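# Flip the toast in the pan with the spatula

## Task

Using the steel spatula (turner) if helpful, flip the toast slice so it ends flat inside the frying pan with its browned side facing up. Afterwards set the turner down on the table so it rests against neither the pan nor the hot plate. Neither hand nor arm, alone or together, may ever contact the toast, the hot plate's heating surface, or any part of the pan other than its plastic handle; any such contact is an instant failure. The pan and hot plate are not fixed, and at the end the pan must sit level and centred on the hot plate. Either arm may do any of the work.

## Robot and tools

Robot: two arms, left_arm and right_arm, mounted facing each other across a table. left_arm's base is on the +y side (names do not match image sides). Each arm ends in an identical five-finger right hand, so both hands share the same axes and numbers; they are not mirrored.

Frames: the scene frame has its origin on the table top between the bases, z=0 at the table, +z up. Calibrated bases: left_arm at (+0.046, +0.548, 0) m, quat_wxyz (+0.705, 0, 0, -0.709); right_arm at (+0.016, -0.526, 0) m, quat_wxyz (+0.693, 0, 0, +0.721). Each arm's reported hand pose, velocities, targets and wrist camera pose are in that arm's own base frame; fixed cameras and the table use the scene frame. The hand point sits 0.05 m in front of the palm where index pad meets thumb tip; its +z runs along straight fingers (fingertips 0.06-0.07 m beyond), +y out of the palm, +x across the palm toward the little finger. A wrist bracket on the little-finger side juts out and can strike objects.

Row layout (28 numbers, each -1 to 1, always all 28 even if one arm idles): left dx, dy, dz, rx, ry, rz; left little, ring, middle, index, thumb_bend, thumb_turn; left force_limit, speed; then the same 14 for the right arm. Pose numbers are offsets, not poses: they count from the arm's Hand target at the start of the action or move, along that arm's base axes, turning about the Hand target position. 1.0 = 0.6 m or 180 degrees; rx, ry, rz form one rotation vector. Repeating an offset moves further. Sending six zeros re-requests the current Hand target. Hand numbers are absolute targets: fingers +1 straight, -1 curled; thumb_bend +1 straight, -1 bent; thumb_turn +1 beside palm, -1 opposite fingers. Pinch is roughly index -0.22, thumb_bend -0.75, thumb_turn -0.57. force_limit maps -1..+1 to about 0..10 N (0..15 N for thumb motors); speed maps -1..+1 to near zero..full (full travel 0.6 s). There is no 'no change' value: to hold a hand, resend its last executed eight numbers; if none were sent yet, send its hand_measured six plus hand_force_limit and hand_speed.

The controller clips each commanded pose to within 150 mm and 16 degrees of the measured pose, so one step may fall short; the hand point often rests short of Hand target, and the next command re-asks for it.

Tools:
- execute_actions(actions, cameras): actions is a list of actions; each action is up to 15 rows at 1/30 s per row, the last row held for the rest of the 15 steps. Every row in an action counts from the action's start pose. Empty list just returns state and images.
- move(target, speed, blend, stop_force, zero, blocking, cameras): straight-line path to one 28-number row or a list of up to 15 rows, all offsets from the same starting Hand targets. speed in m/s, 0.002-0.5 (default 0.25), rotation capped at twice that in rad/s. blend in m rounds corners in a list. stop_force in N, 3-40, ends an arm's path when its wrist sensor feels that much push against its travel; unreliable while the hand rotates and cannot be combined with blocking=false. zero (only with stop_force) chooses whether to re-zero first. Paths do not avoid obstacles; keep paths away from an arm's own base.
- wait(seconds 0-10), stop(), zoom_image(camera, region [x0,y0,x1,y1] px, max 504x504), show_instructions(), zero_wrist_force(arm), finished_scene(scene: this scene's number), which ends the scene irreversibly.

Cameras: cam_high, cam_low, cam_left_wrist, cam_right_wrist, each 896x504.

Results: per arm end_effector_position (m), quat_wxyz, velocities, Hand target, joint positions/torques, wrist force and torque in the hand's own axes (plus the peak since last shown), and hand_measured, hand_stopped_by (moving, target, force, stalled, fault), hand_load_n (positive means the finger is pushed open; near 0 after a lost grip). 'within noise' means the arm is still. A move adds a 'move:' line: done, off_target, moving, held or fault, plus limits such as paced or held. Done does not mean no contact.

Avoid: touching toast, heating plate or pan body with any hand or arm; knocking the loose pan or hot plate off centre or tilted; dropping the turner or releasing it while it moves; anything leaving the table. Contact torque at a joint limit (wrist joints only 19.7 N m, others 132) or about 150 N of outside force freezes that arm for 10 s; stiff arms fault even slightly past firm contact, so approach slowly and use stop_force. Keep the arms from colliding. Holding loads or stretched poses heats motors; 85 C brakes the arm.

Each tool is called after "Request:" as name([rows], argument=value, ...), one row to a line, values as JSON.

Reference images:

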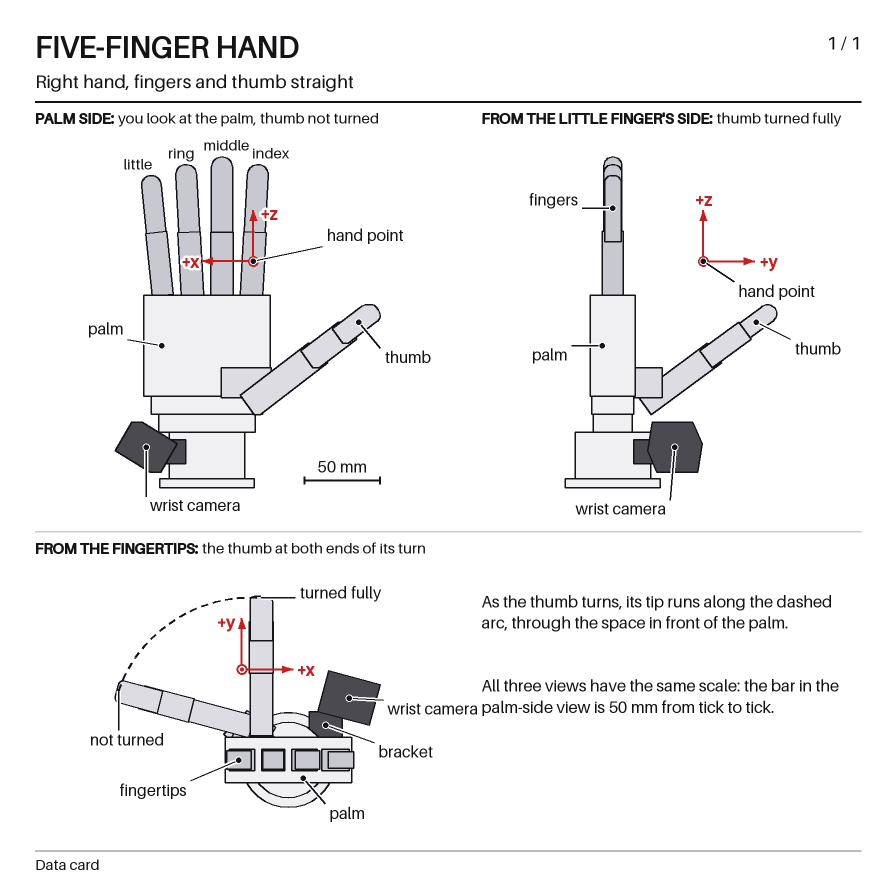

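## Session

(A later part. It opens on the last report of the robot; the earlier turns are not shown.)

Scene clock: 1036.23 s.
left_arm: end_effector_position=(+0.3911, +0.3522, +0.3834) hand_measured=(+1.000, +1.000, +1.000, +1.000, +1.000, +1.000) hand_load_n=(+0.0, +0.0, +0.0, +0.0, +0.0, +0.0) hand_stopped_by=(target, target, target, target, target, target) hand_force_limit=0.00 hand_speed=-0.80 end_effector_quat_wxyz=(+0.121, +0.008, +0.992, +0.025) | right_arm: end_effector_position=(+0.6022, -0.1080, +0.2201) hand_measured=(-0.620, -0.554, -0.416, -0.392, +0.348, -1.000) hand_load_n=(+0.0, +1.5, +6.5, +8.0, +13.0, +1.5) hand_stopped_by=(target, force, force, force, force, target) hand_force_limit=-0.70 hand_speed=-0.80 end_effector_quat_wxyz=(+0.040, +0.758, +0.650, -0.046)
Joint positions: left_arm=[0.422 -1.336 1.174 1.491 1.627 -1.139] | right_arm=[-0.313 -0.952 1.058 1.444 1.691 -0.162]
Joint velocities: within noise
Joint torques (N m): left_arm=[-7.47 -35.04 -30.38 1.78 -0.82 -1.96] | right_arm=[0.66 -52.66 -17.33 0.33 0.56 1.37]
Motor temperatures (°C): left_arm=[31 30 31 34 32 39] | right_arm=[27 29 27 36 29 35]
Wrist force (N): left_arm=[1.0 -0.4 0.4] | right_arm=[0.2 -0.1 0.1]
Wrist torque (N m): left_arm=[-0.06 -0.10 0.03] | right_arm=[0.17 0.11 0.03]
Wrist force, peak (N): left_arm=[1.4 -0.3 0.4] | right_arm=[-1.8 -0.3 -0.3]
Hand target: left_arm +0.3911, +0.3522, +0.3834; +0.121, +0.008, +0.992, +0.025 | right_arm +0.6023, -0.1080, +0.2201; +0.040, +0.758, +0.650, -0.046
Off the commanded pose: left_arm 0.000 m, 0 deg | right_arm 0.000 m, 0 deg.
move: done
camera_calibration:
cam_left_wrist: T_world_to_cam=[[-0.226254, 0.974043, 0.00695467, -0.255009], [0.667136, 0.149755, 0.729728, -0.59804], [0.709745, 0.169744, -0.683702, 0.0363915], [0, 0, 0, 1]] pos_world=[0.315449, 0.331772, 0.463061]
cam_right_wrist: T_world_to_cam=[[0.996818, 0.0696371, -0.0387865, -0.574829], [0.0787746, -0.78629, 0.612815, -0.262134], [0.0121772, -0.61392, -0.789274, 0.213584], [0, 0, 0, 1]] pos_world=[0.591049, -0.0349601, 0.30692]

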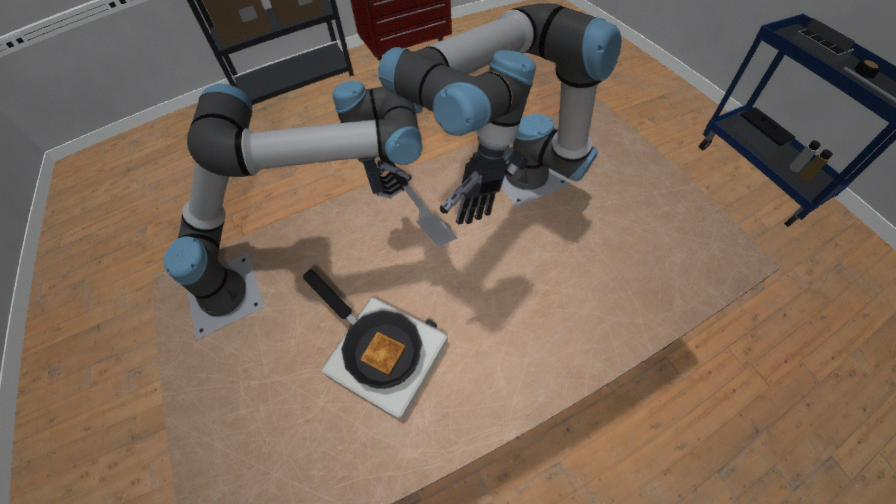

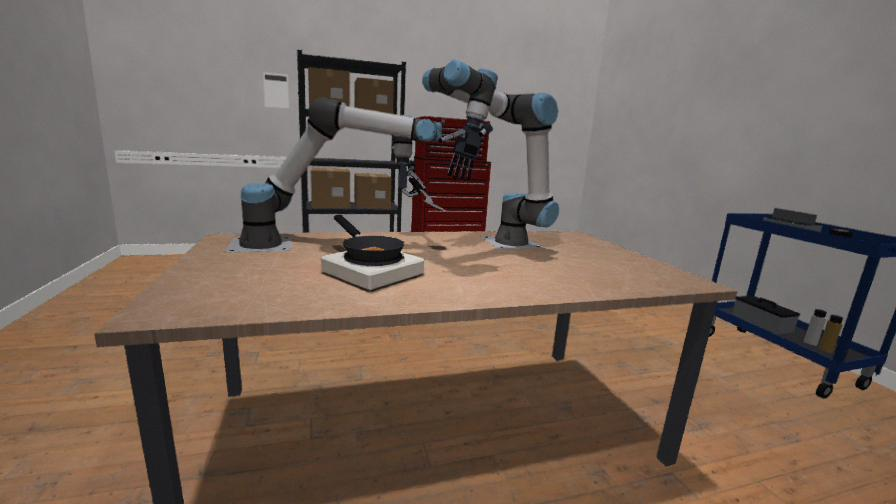

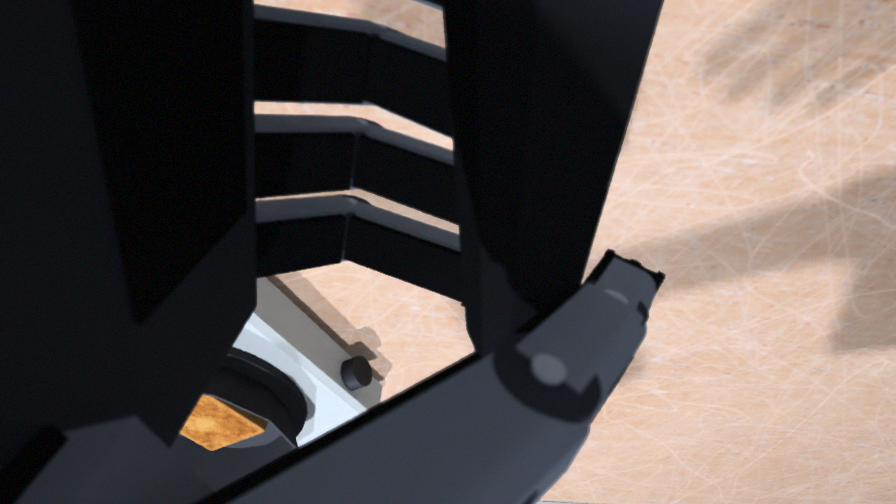

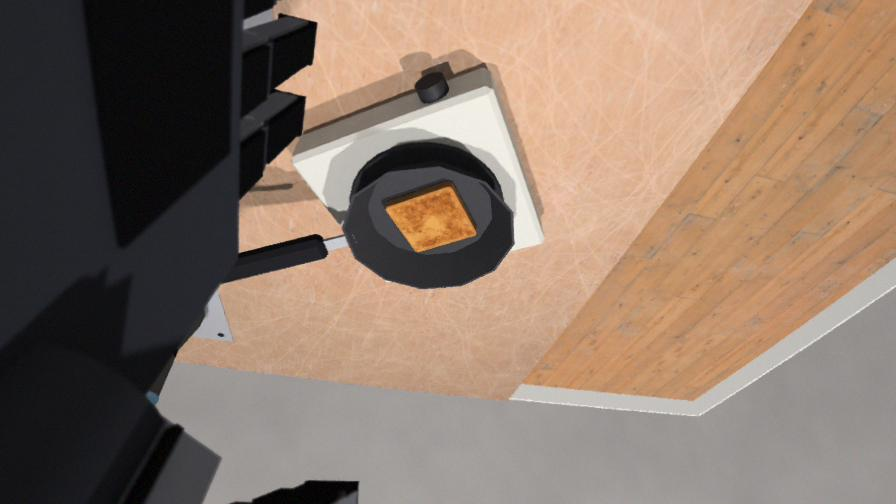

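Request:
move([
  [0,0,0,0,0,0,1,1,1,1,1,1,0,-0.8, 0,0,-0.2667,-0.0275,-0.0037,0, -0.62,-0.62,-0.64,-0.64,-0.06,-1,-0.7,-0.8],
], speed=0.1, cameras=["cam_high","cam_low","cam_left_wrist"])

Request:
zoom_image(camera="cam_high", region=[350, 160, 480, 280])

Request:
zoom_image(camera="cam_low", region=[380, 180, 470, 270])

Scene clock: 1045.70 s.
left_arm: end_effector_position=(+0.3911, +0.3522, +0.3834) hand_measured=(+1.000, +1.000, +1.000, +1.000, +1.000, +1.000) hand_load_n=(+0.0, +0.0, +0.0, +0.0, +0.0, +0.0) hand_stopped_by=(target, target, target, target, target, target) hand_force_limit=0.00 hand_speed=-0.80 end_effector_quat_wxyz=(+0.121, +0.008, +0.992, +0.025) | right_arm: end_effector_position=(+0.6022, -0.1079, +0.0601) hand_measured=(-0.620, -0.554, -0.416, -0.392, +0.348, -1.000) hand_load_n=(+0.0, +1.5, +6.5, +8.0, +13.0, +2.0) hand_stopped_by=(target, force, force, force, force, target) hand_force_limit=-0.70 hand_speed=-0.80 end_effector_quat_wxyz=(+0.076, +0.755, +0.647, -0.070)
Joint positions: left_arm=[0.422 -1.336 1.174 1.491 1.627 -1.139] | right_arm=[-0.277 -0.843 1.312 1.05 1.771 -0.128]
Joint velocities: within noise
Joint torques (N m): left_arm=[-7.21 -33.03 -31.63 1.52 -0.67 -1.84] | right_arm=[-5.22 -54.82 -27.29 5.29 -0.79 -0.93]
Motor temperatures (°C): left_arm=[31 30 31 34 32 39] | right_arm=[27 29 27 36 29 35]
Wrist force (N): left_arm=[1.3 -0.3 0.1] | right_arm=[0.4 -0.5 0.4]
Wrist torque (N m): left_arm=[-0.03 -0.14 0.05] | right_arm=[0.08 0.09 0.00]
Wrist force, peak (N): left_arm=[1.3 -0.4 0.5] | right_arm=[0.9 -0.6 1.5]
Hand target: left_arm +0.3911, +0.3522, +0.3834; +0.121, +0.008, +0.992, +0.025 | right_arm +0.6023, -0.1080, +0.0601; +0.076, +0.755, +0.647, -0.070
Off the commanded pose: left_arm 0.000 m, 0 deg | right_arm 0.000 m, 0 deg.
move: done
camera_calibration:
cam_left_wrist: T_world_to_cam=[[-0.226254, 0.974043, 0.00695471, -0.255009], [0.667136, 0.149754, 0.729728, -0.59804], [0.709745, 0.169744, -0.683702, 0.0363915], [0, 0, 0, 1]] pos_world=[0.315449, 0.331772, 0.463061]
Images, in order (width x height): cam_high 896x504, cam_low 896x504, cam_left_wrist 896x504.

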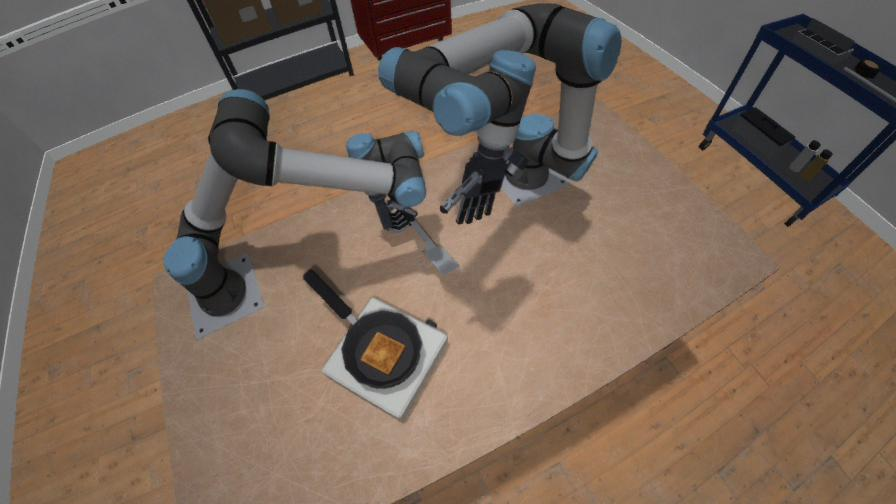

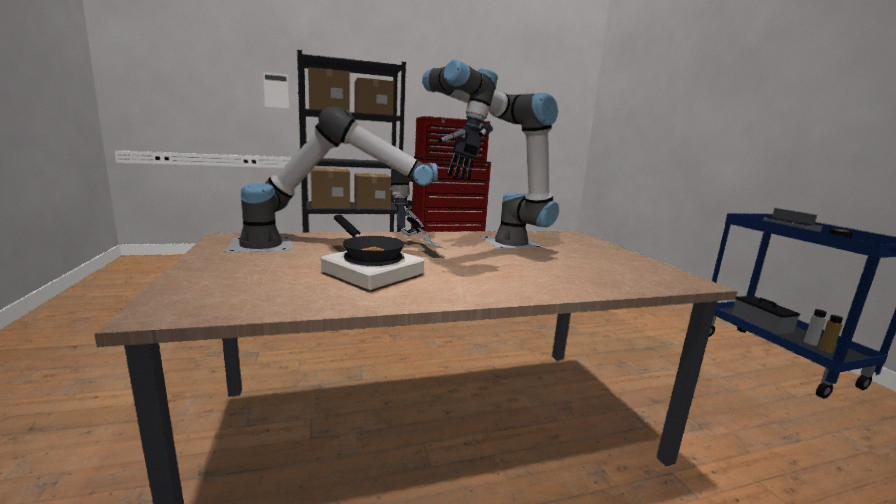

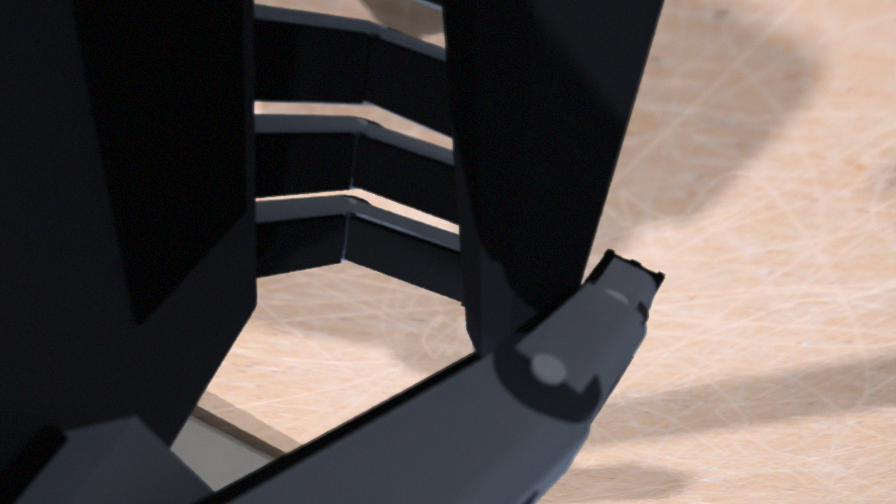

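Scaled by 3.877 from the camera's 896x504 image, which has a finer 1280x720 frame.

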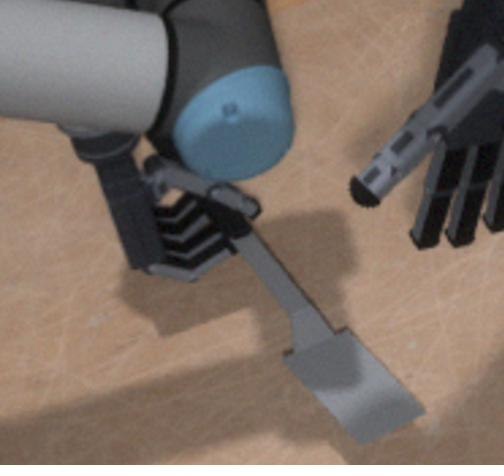

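Scaled by 5.600 from the camera's 896x504 image, which has a finer 1280x720 frame.

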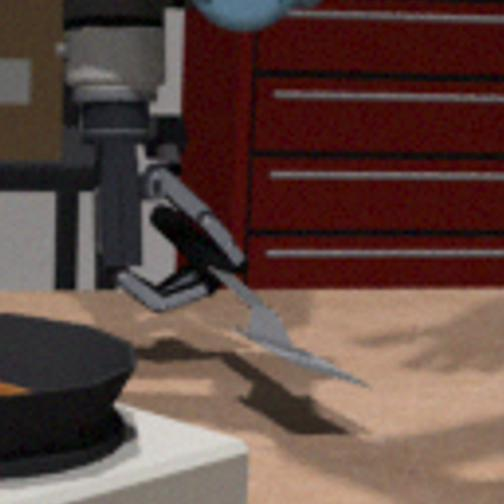

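Request:
move(target=[0,0,0,0,0,0,1,1,1,1,1,1,0,-0.8,0,0,-0.075,0,0,0,-0.62,-0.62,-0.64,-0.64,-0.06,-1,-0.7,-0.8], speed=0.02, stop_force=3)

Scene clock: 1052.37 s.
left_arm: end_effector_position=(+0.3911, +0.3522, +0.3834) hand_measured=(+1.000, +1.000, +1.000, +1.000, +1.000, +1.000) hand_load_n=(+0.0, +0.0, +0.0, +0.0, +0.0, +0.0) hand_stopped_by=(target, target, target, target, target, target) hand_force_limit=0.00 hand_speed=-0.80 end_effector_quat_wxyz=(+0.121, +0.008, +0.992, +0.025) | right_arm: end_effector_position=(+0.6023, -0.1080, +0.0216) hand_measured=(-0.620, -0.554, -0.416, -0.392, +0.348, -1.000) hand_load_n=(-1.0, +2.0, +6.0, +7.5, +13.0, +2.0) hand_stopped_by=(target, force, force, force, force, target) hand_force_limit=-0.70 hand_speed=-0.80 end_effector_quat_wxyz=(+0.076, +0.755, +0.647, -0.070)
Joint positions: left_arm=[0.422 -1.336 1.174 1.491 1.627 -1.139] | right_arm=[-0.277 -0.797 1.341 0.976 1.771 -0.128]
Joint velocities: within noise
Joint torques (N m): left_arm=[-6.79 -34.68 -31.38 1.62 -0.55 -2.08] | right_arm=[-7.69 -57.73 -27.49 6.19 -0.37 -0.53]
Motor temperatures (°C): left_arm=[31 30 31 34 32 39] | right_arm=[27 29 27 36 29 35]
Wrist force (N): left_arm=[1.0 -0.5 0.6] | right_arm=[-0.2 -0.4 -2.0]
Wrist torque (N m): left_arm=[-0.09 -0.10 0.02] | right_arm=[0.13 0.27 -0.03]
Wrist force, peak (N): left_arm=[1.5 -0.3 0.3] | right_arm=[-3.2 -2.2 -15.2]
Hand target: left_arm +0.3911, +0.3522, +0.3834; +0.121, +0.008, +0.992, +0.025 | right_arm +0.6023, -0.1080, +0.0216; +0.076, +0.755, +0.647, -0.070 (not the last commanded pose)
Off the commanded pose: left_arm 0.000 m, 0 deg | right_arm 0.007 m, 0 deg.
move: contact (right_arm)
camera_calibration:
cam_left_wrist: T_world_to_cam=[[-0.226254, 0.974043, 0.00695468, -0.255009], [0.667136, 0.149755, 0.729728, -0.59804], [0.709745, 0.169744, -0.683702, 0.0363915], [0, 0, 0, 1]] pos_world=[0.315449, 0.331772, 0.463061]
cam_right_wrist: T_world_to_cam=[[0.997236, 0.0665469, -0.0330496, -0.583252], [0.0712512, -0.730337, 0.679361, -0.131346], [0.021072, -0.679838, -0.73306, 0.0431958], [0, 0, 0, 1]] pos_world=[0.590088, -0.0277473, 0.10162]

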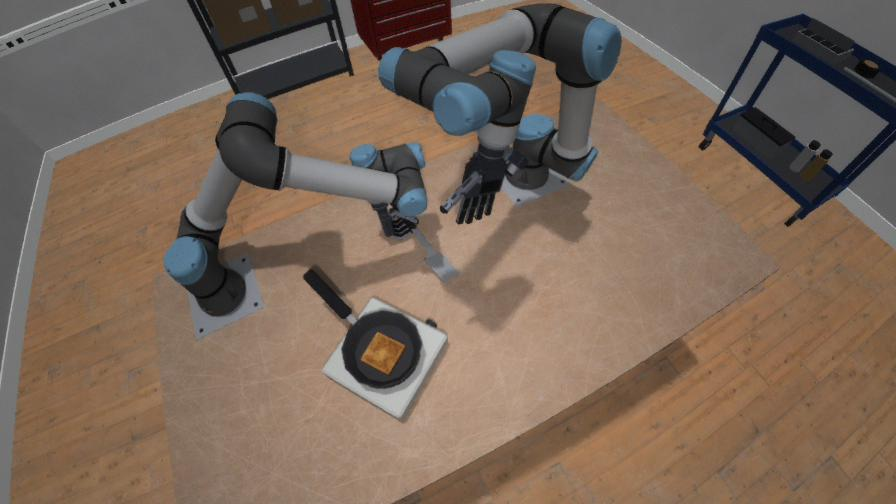

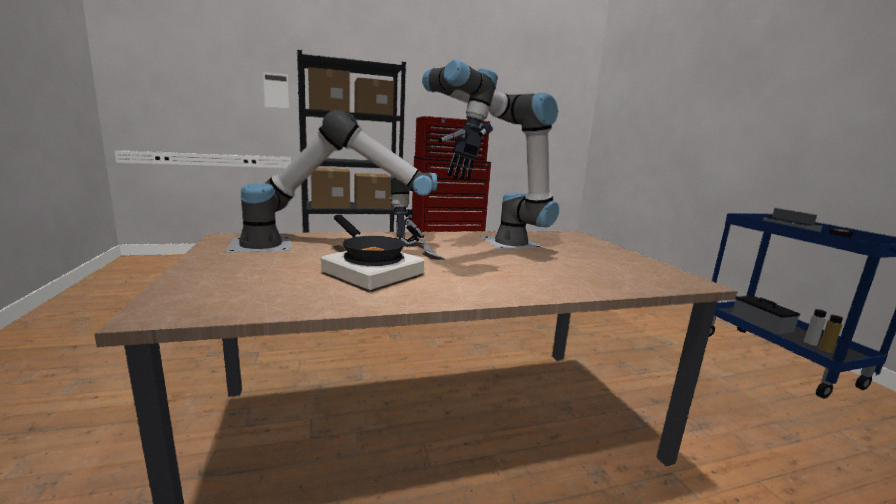

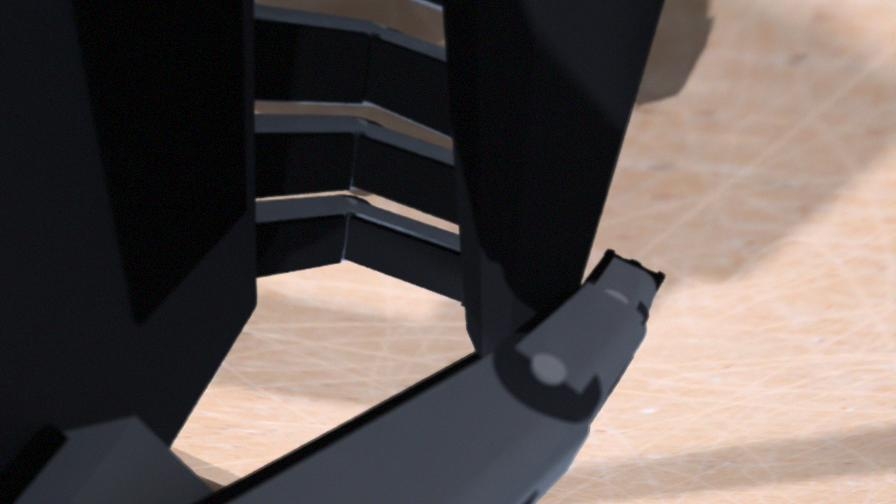

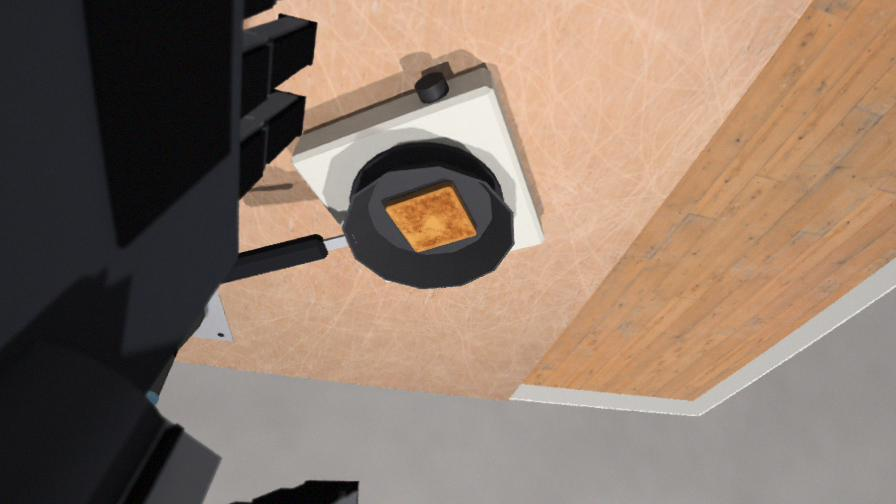

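Request:
zoom_image(camera="cam_high", region=[340, 180, 500, 300])

Request:
zoom_image(camera="cam_low", region=[360, 190, 480, 270])

Scaled by 3.150 from the camera's 896x504 image, which has a finer 1280x720 frame.

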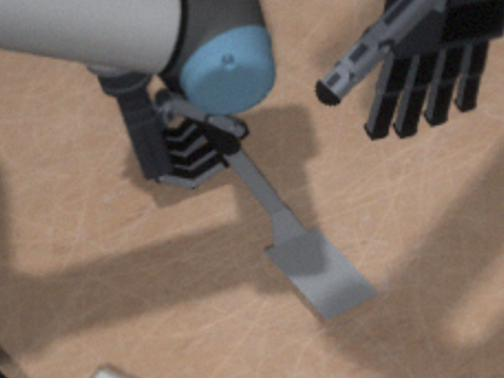

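Scaled by 4.200 from the camera's 896x504 image, which has a finer 1280x720 frame.

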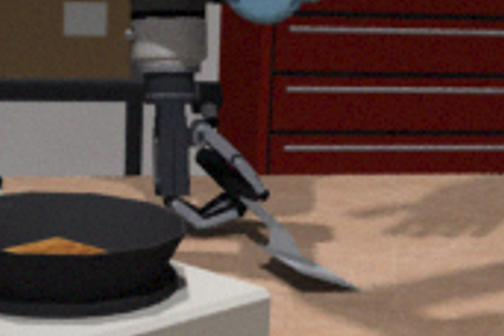

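Request:
move(target=[0,0,0,0,0,0,1,1,1,1,1,1,0,-0.8,0,0,0,0,0,0,-0.62,-0.62,-0.64,-0.64,0.7,-1,-0.7,-0.85], speed=0.02)

Request:
zoom_image(camera="cam_high", region=[340, 180, 500, 300])

Request:
zoom_image(camera="cam_low", region=[360, 190, 480, 270])

Scene clock: 1056.30 s.
left_arm: end_effector_position=(+0.3911, +0.3522, +0.3834) hand_measured=(+1.000, +1.000, +1.000, +1.000, +1.000, +1.000) hand_load_n=(+0.0, +0.0, +0.0, +0.0, +0.0, +0.0) hand_stopped_by=(target, target, target, target, target, target) hand_force_limit=0.00 hand_speed=-0.80 end_effector_quat_wxyz=(+0.121, +0.008, +0.992, +0.025) | right_arm: end_effector_position=(+0.6023, -0.1080, +0.0216) hand_measured=(-0.620, -0.554, -0.416, -0.392, +0.700, -1.000) hand_load_n=(-0.5, +0.0, +0.0, +1.5, -0.5, +0.0) hand_stopped_by=(target, force, force, force, target, target) hand_force_limit=-0.70 hand_speed=-0.85 end_effector_quat_wxyz=(+0.076, +0.755, +0.647, -0.070)
Joint positions: left_arm=[0.422 -1.336 1.174 1.491 1.627 -1.139] | right_arm=[-0.277 -0.797 1.341 0.976 1.771 -0.128]
Joint velocities: within noise
Joint torques (N m): left_arm=[-6.66 -34.69 -30.49 1.56 -0.67 -2.24] | right_arm=[-7.98 -56.79 -24.41 4.76 -0.45 -0.55]
Motor temperatures (°C): left_arm=[31 30 31 34 32 39] | right_arm=[27 29 27 36 29 35]
Wrist force (N): left_arm=[1.1 -0.5 0.5] | right_arm=[-0.2 -0.5 -2.4]
Wrist torque (N m): left_arm=[-0.08 -0.11 0.03] | right_arm=[0.06 0.14 -0.03]
Wrist force, peak (N): left_arm=[1.5 -0.4 0.3] | right_arm=[-0.1 -0.7 -3.2]
Hand target: left_arm +0.3911, +0.3522, +0.3834; +0.121, +0.008, +0.992, +0.025 | right_arm +0.6023, -0.1080, +0.0216; +0.076, +0.755, +0.647, -0.070
Off the commanded pose: left_arm 0.000 m, 0 deg | right_arm 0.000 m, 0 deg.
move: done
camera_calibration:
cam_left_wrist: T_world_to_cam=[[-0.226254, 0.974043, 0.00695468, -0.255009], [0.667136, 0.149754, 0.729728, -0.59804], [0.709745, 0.169744, -0.683702, 0.0363915], [0, 0, 0, 1]] pos_world=[0.315449, 0.331772, 0.463061]
cam_right_wrist: T_world_to_cam=[[0.997236, 0.0665467, -0.0330376, -0.583254], [0.0712428, -0.730335, 0.679364, -0.131347], [0.021081, -0.67984, -0.733057, 0.0431955], [0, 0, 0, 1]] pos_world=[0.590089, -0.0277475, 0.101628]

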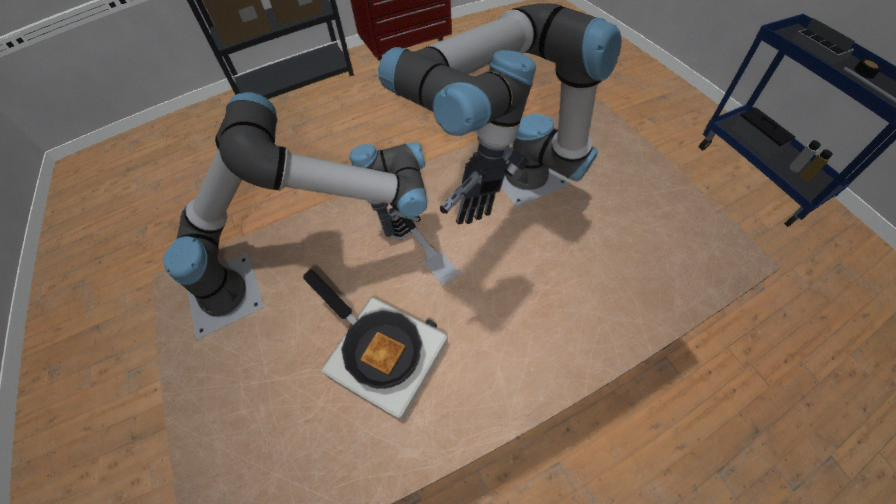

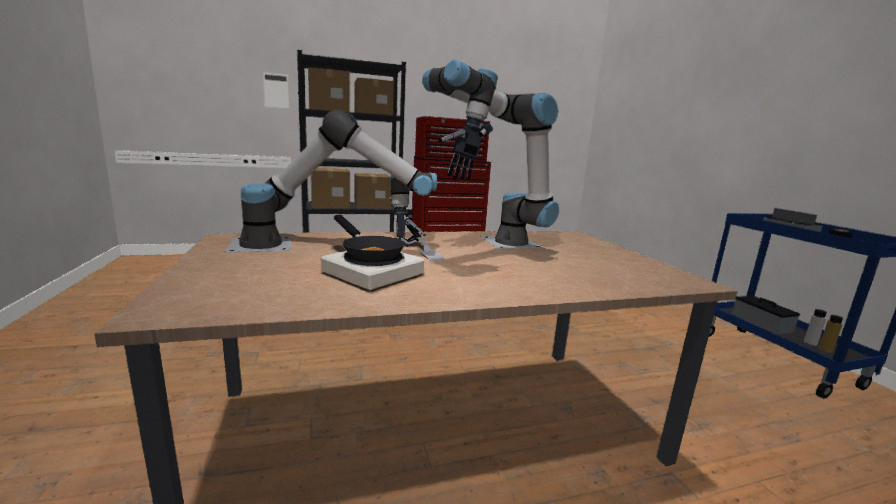

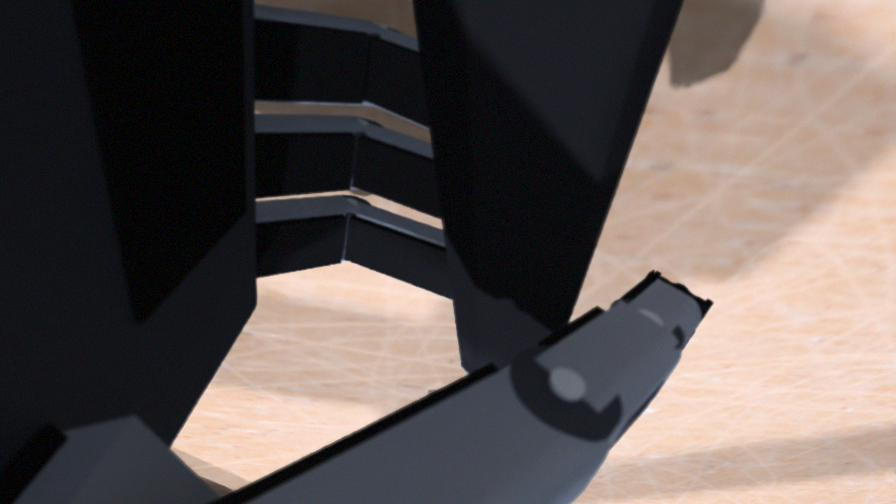

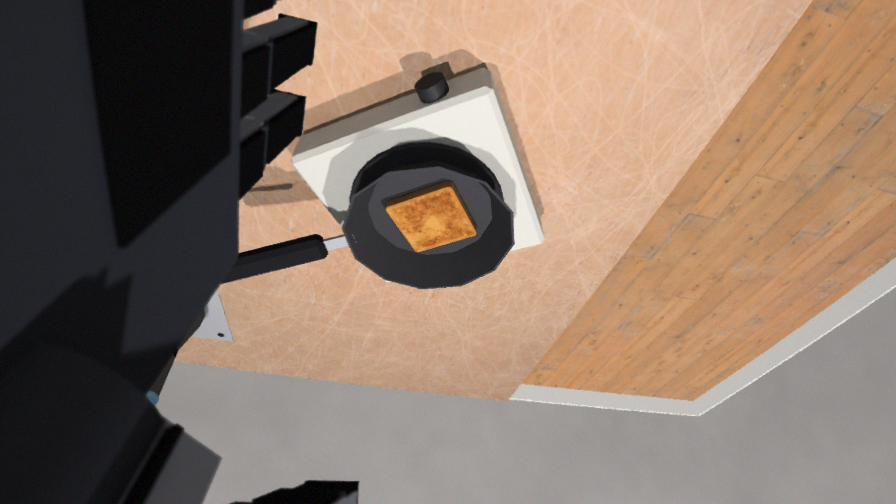

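Scaled by 3.150 from the camera's 896x504 image, which has a finer 1280x720 frame.

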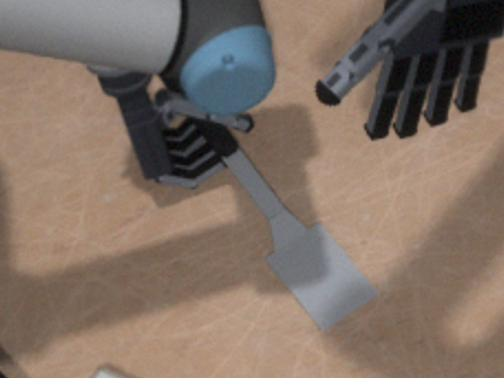

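Scaled by 4.200 from the camera's 896x504 image, which has a finer 1280x720 frame.

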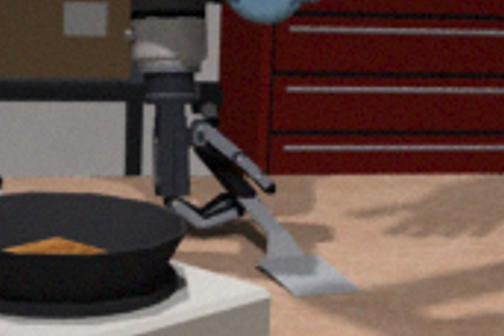

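Request:
move(target=[0,0,0,0,0,0,1,1,1,1,1,1,0,-0.8,0,0,-0.011,-0.010,0.072,0,-0.62,-0.62,-0.64,-0.64,1,-1,-0.7,-0.85], speed=0.02)

Request:
zoom_image(camera="cam_high", region=[340, 180, 500, 300])

Request:
zoom_image(camera="cam_low", region=[360, 190, 480, 270])

Scene clock: 1067.47 s.
left_arm: end_effector_position=(+0.3911, +0.3522, +0.3834) hand_measured=(+1.000, +1.000, +1.000, +1.000, +1.000, +1.000) hand_load_n=(+0.0, +0.0, +0.0, +0.0, +0.0, +0.0) hand_stopped_by=(target, target, target, target, target, target) hand_force_limit=0.00 hand_speed=-0.80 end_effector_quat_wxyz=(+0.121, +0.008, +0.992, +0.025) | right_arm: end_effector_position=(+0.6022, -0.1080, +0.0150) hand_measured=(-0.742, -0.554, -0.416, -0.392, +1.000, -1.000) hand_load_n=(-30.5, -3.5, +0.0, +1.5, +0.0, +0.0) hand_stopped_by=(target, force, force, force, target, target) hand_force_limit=-0.70 hand_speed=-0.85 end_effector_quat_wxyz=(+0.014, +0.741, +0.650, -0.165)
Joint positions: left_arm=[0.422 -1.336 1.174 1.491 1.627 -1.139] | right_arm=[-0.24 -0.648 1.128 1.262 1.857 -0.084]
Joint velocities: within noise
Joint torques (N m): left_arm=[-6.64 -33.64 -31.18 1.64 -0.68 -2.05] | right_arm=[-1.67 -28.11 11.23 0.45 1.82 0.5]
Motor temperatures (°C): left_arm=[31 30 31 34 32 39] | right_arm=[27 29 27 36 29 35]
Wrist force (N): left_arm=[1.0 -0.2 0.1] | right_arm=[-6.2 13.0 -66.0]
Wrist torque (N m): left_arm=[-0.01 -0.10 0.04] | right_arm=[1.96 4.23 0.72]
Wrist force, peak (N): left_arm=[1.3 -0.5 0.5] | right_arm=[-6.3 12.9 -66.5]
Hand target: left_arm +0.3911, +0.3522, +0.3834; +0.121, +0.008, +0.992, +0.025 | right_arm +0.6023, -0.1080, +0.0150; +0.015, +0.741, +0.650, -0.165
Off the commanded pose: left_arm 0.000 m, 0 deg | right_arm 0.000 m, 0 deg.
move: done
camera_calibration:
cam_left_wrist: T_world_to_cam=[[-0.226254, 0.974043, 0.00695466, -0.255009], [0.667136, 0.149755, 0.729728, -0.59804], [0.709745, 0.169744, -0.683702, 0.0363915], [0, 0, 0, 1]] pos_world=[0.315449, 0.331772, 0.463061]
cam_right_wrist: T_world_to_cam=[[0.964098, 0.0619544, -0.258218, -0.560606], [0.224599, -0.709024, 0.668461, -0.216766], [-0.141668, -0.702457, -0.697484, 0.133417], [0, 0, 0, 1]] pos_world=[0.608066, -0.0252407, 0.093197]

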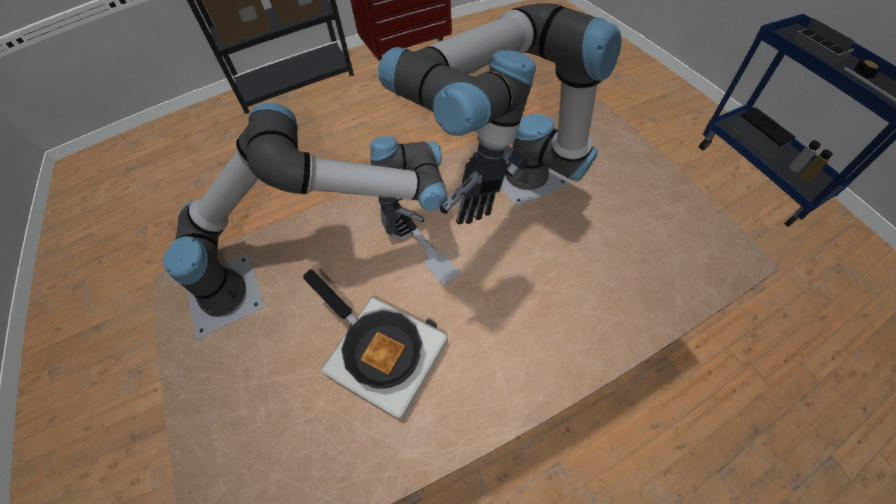

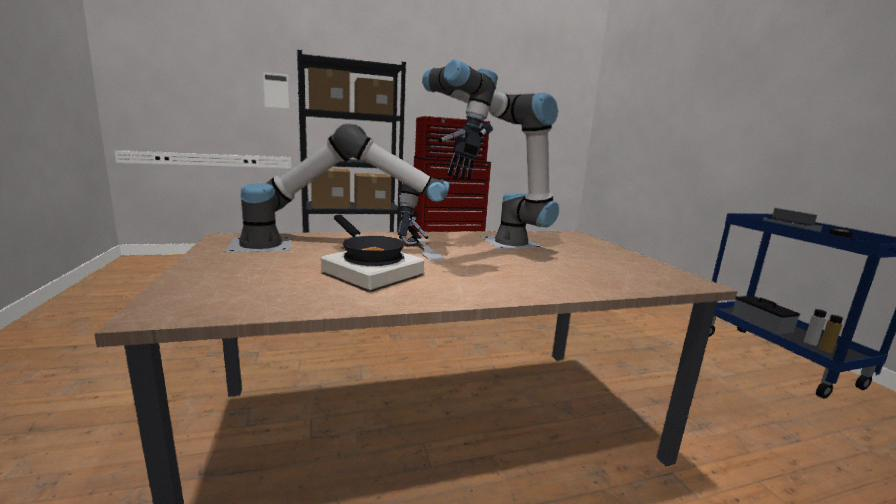

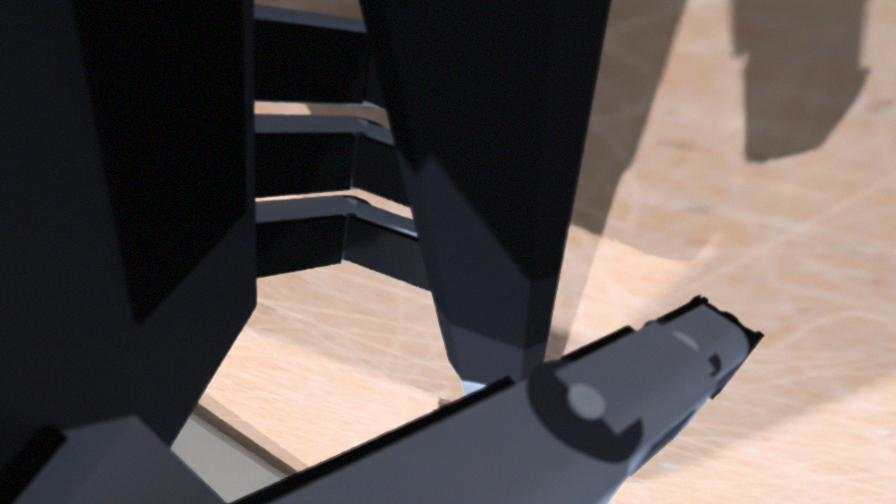

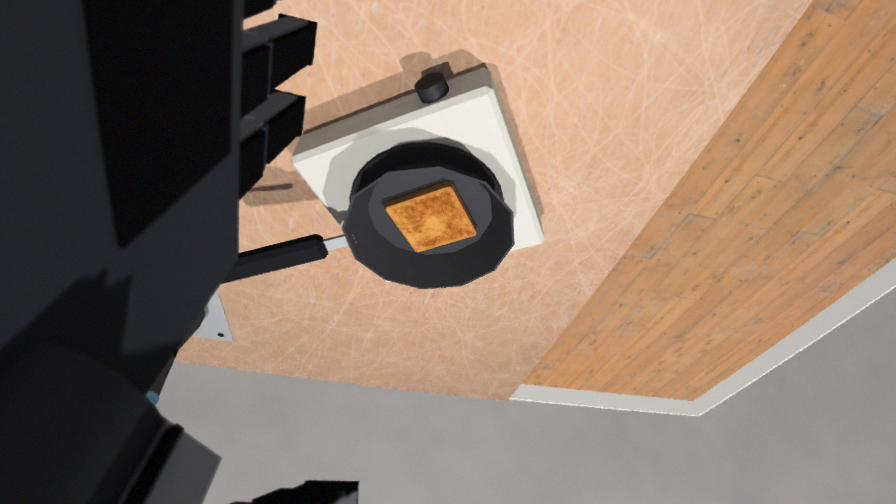

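Scaled by 3.150 from the camera's 896x504 image, which has a finer 1280x720 frame.

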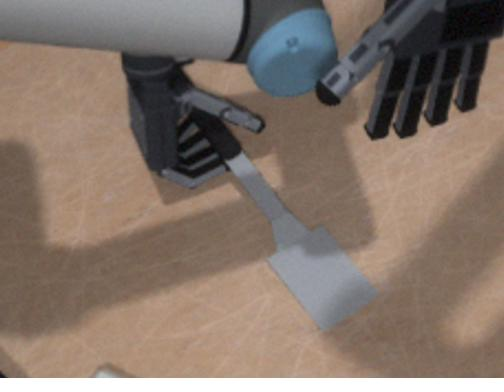

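Scaled by 4.200 from the camera's 896x504 image, which has a finer 1280x720 frame.

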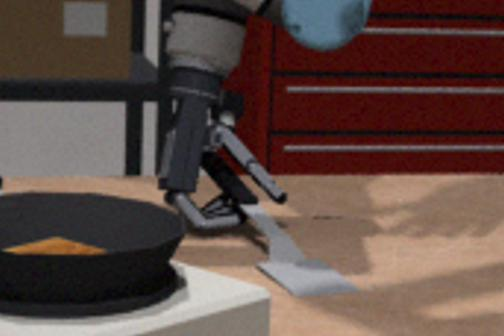

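Request:
move(target=[0,0,0,0,0,0,1,1,1,1,1,1,0,-0.8,0,0,0.010,0,0,0,-0.62,-0.62,-0.64,-0.64,1,-1,-0.7,-0.85], speed=0.02, cameras=[])

Scene clock: 1069.07 s.
left_arm: end_effector_position=(+0.3911, +0.3522, +0.3834) hand_measured=(+1.000, +1.000, +1.000, +1.000, +1.000, +1.000) hand_load_n=(+0.0, +0.0, +0.0, +0.0, +0.0, +0.0) hand_stopped_by=(target, target, target, target, target, target) hand_force_limit=0.00 hand_speed=-0.80 end_effector_quat_wxyz=(+0.121, +0.008, +0.992, +0.025) | right_arm: end_effector_position=(+0.6022, -0.1080, +0.0211) hand_measured=(-0.740, -0.554, -0.416, -0.392, +1.000, -1.000) hand_load_n=(+0.0, +0.0, +0.0, +1.5, -0.5, +0.0) hand_stopped_by=(target, force, force, force, target, target) hand_force_limit=-0.70 hand_speed=-0.85 end_effector_quat_wxyz=(+0.015, +0.741, +0.650, -0.165)
Joint positions: left_arm=[0.422 -1.336 1.174 1.491 1.627 -1.139] | right_arm=[-0.24 -0.656 1.125 1.272 1.857 -0.085]
Joint velocities: within noise
Joint torques (N m): left_arm=[-6.31 -34.89 -31.85 1.74 -0.56 -2.15] | right_arm=[-7.04 -55.88 -25.3 5.37 0.8 -1.37]
Motor temperatures (°C): left_arm=[31 30 31 34 32 39] | right_arm=[27 29 27 36 29 35]
Wrist force (N): left_arm=[0.9 -0.6 0.3] | right_arm=[0.5 -0.7 -0.2]
Wrist torque (N m): left_arm=[-0.08 -0.09 0.02] | right_arm=[0.02 -0.07 0.08]
Wrist force, peak (N): left_arm=[1.3 -0.4 0.4] | right_arm=[-6.5 12.2 -67.2]
Hand target: left_arm +0.3911, +0.3522, +0.3834; +0.121, +0.008, +0.992, +0.025 | right_arm +0.6023, -0.1080, +0.0210; +0.015, +0.741, +0.650, -0.165
Off the commanded pose: left_arm 0.000 m, 0 deg | right_arm 0.000 m, 0 deg.
move: done
No camera images: "cameras" was empty.


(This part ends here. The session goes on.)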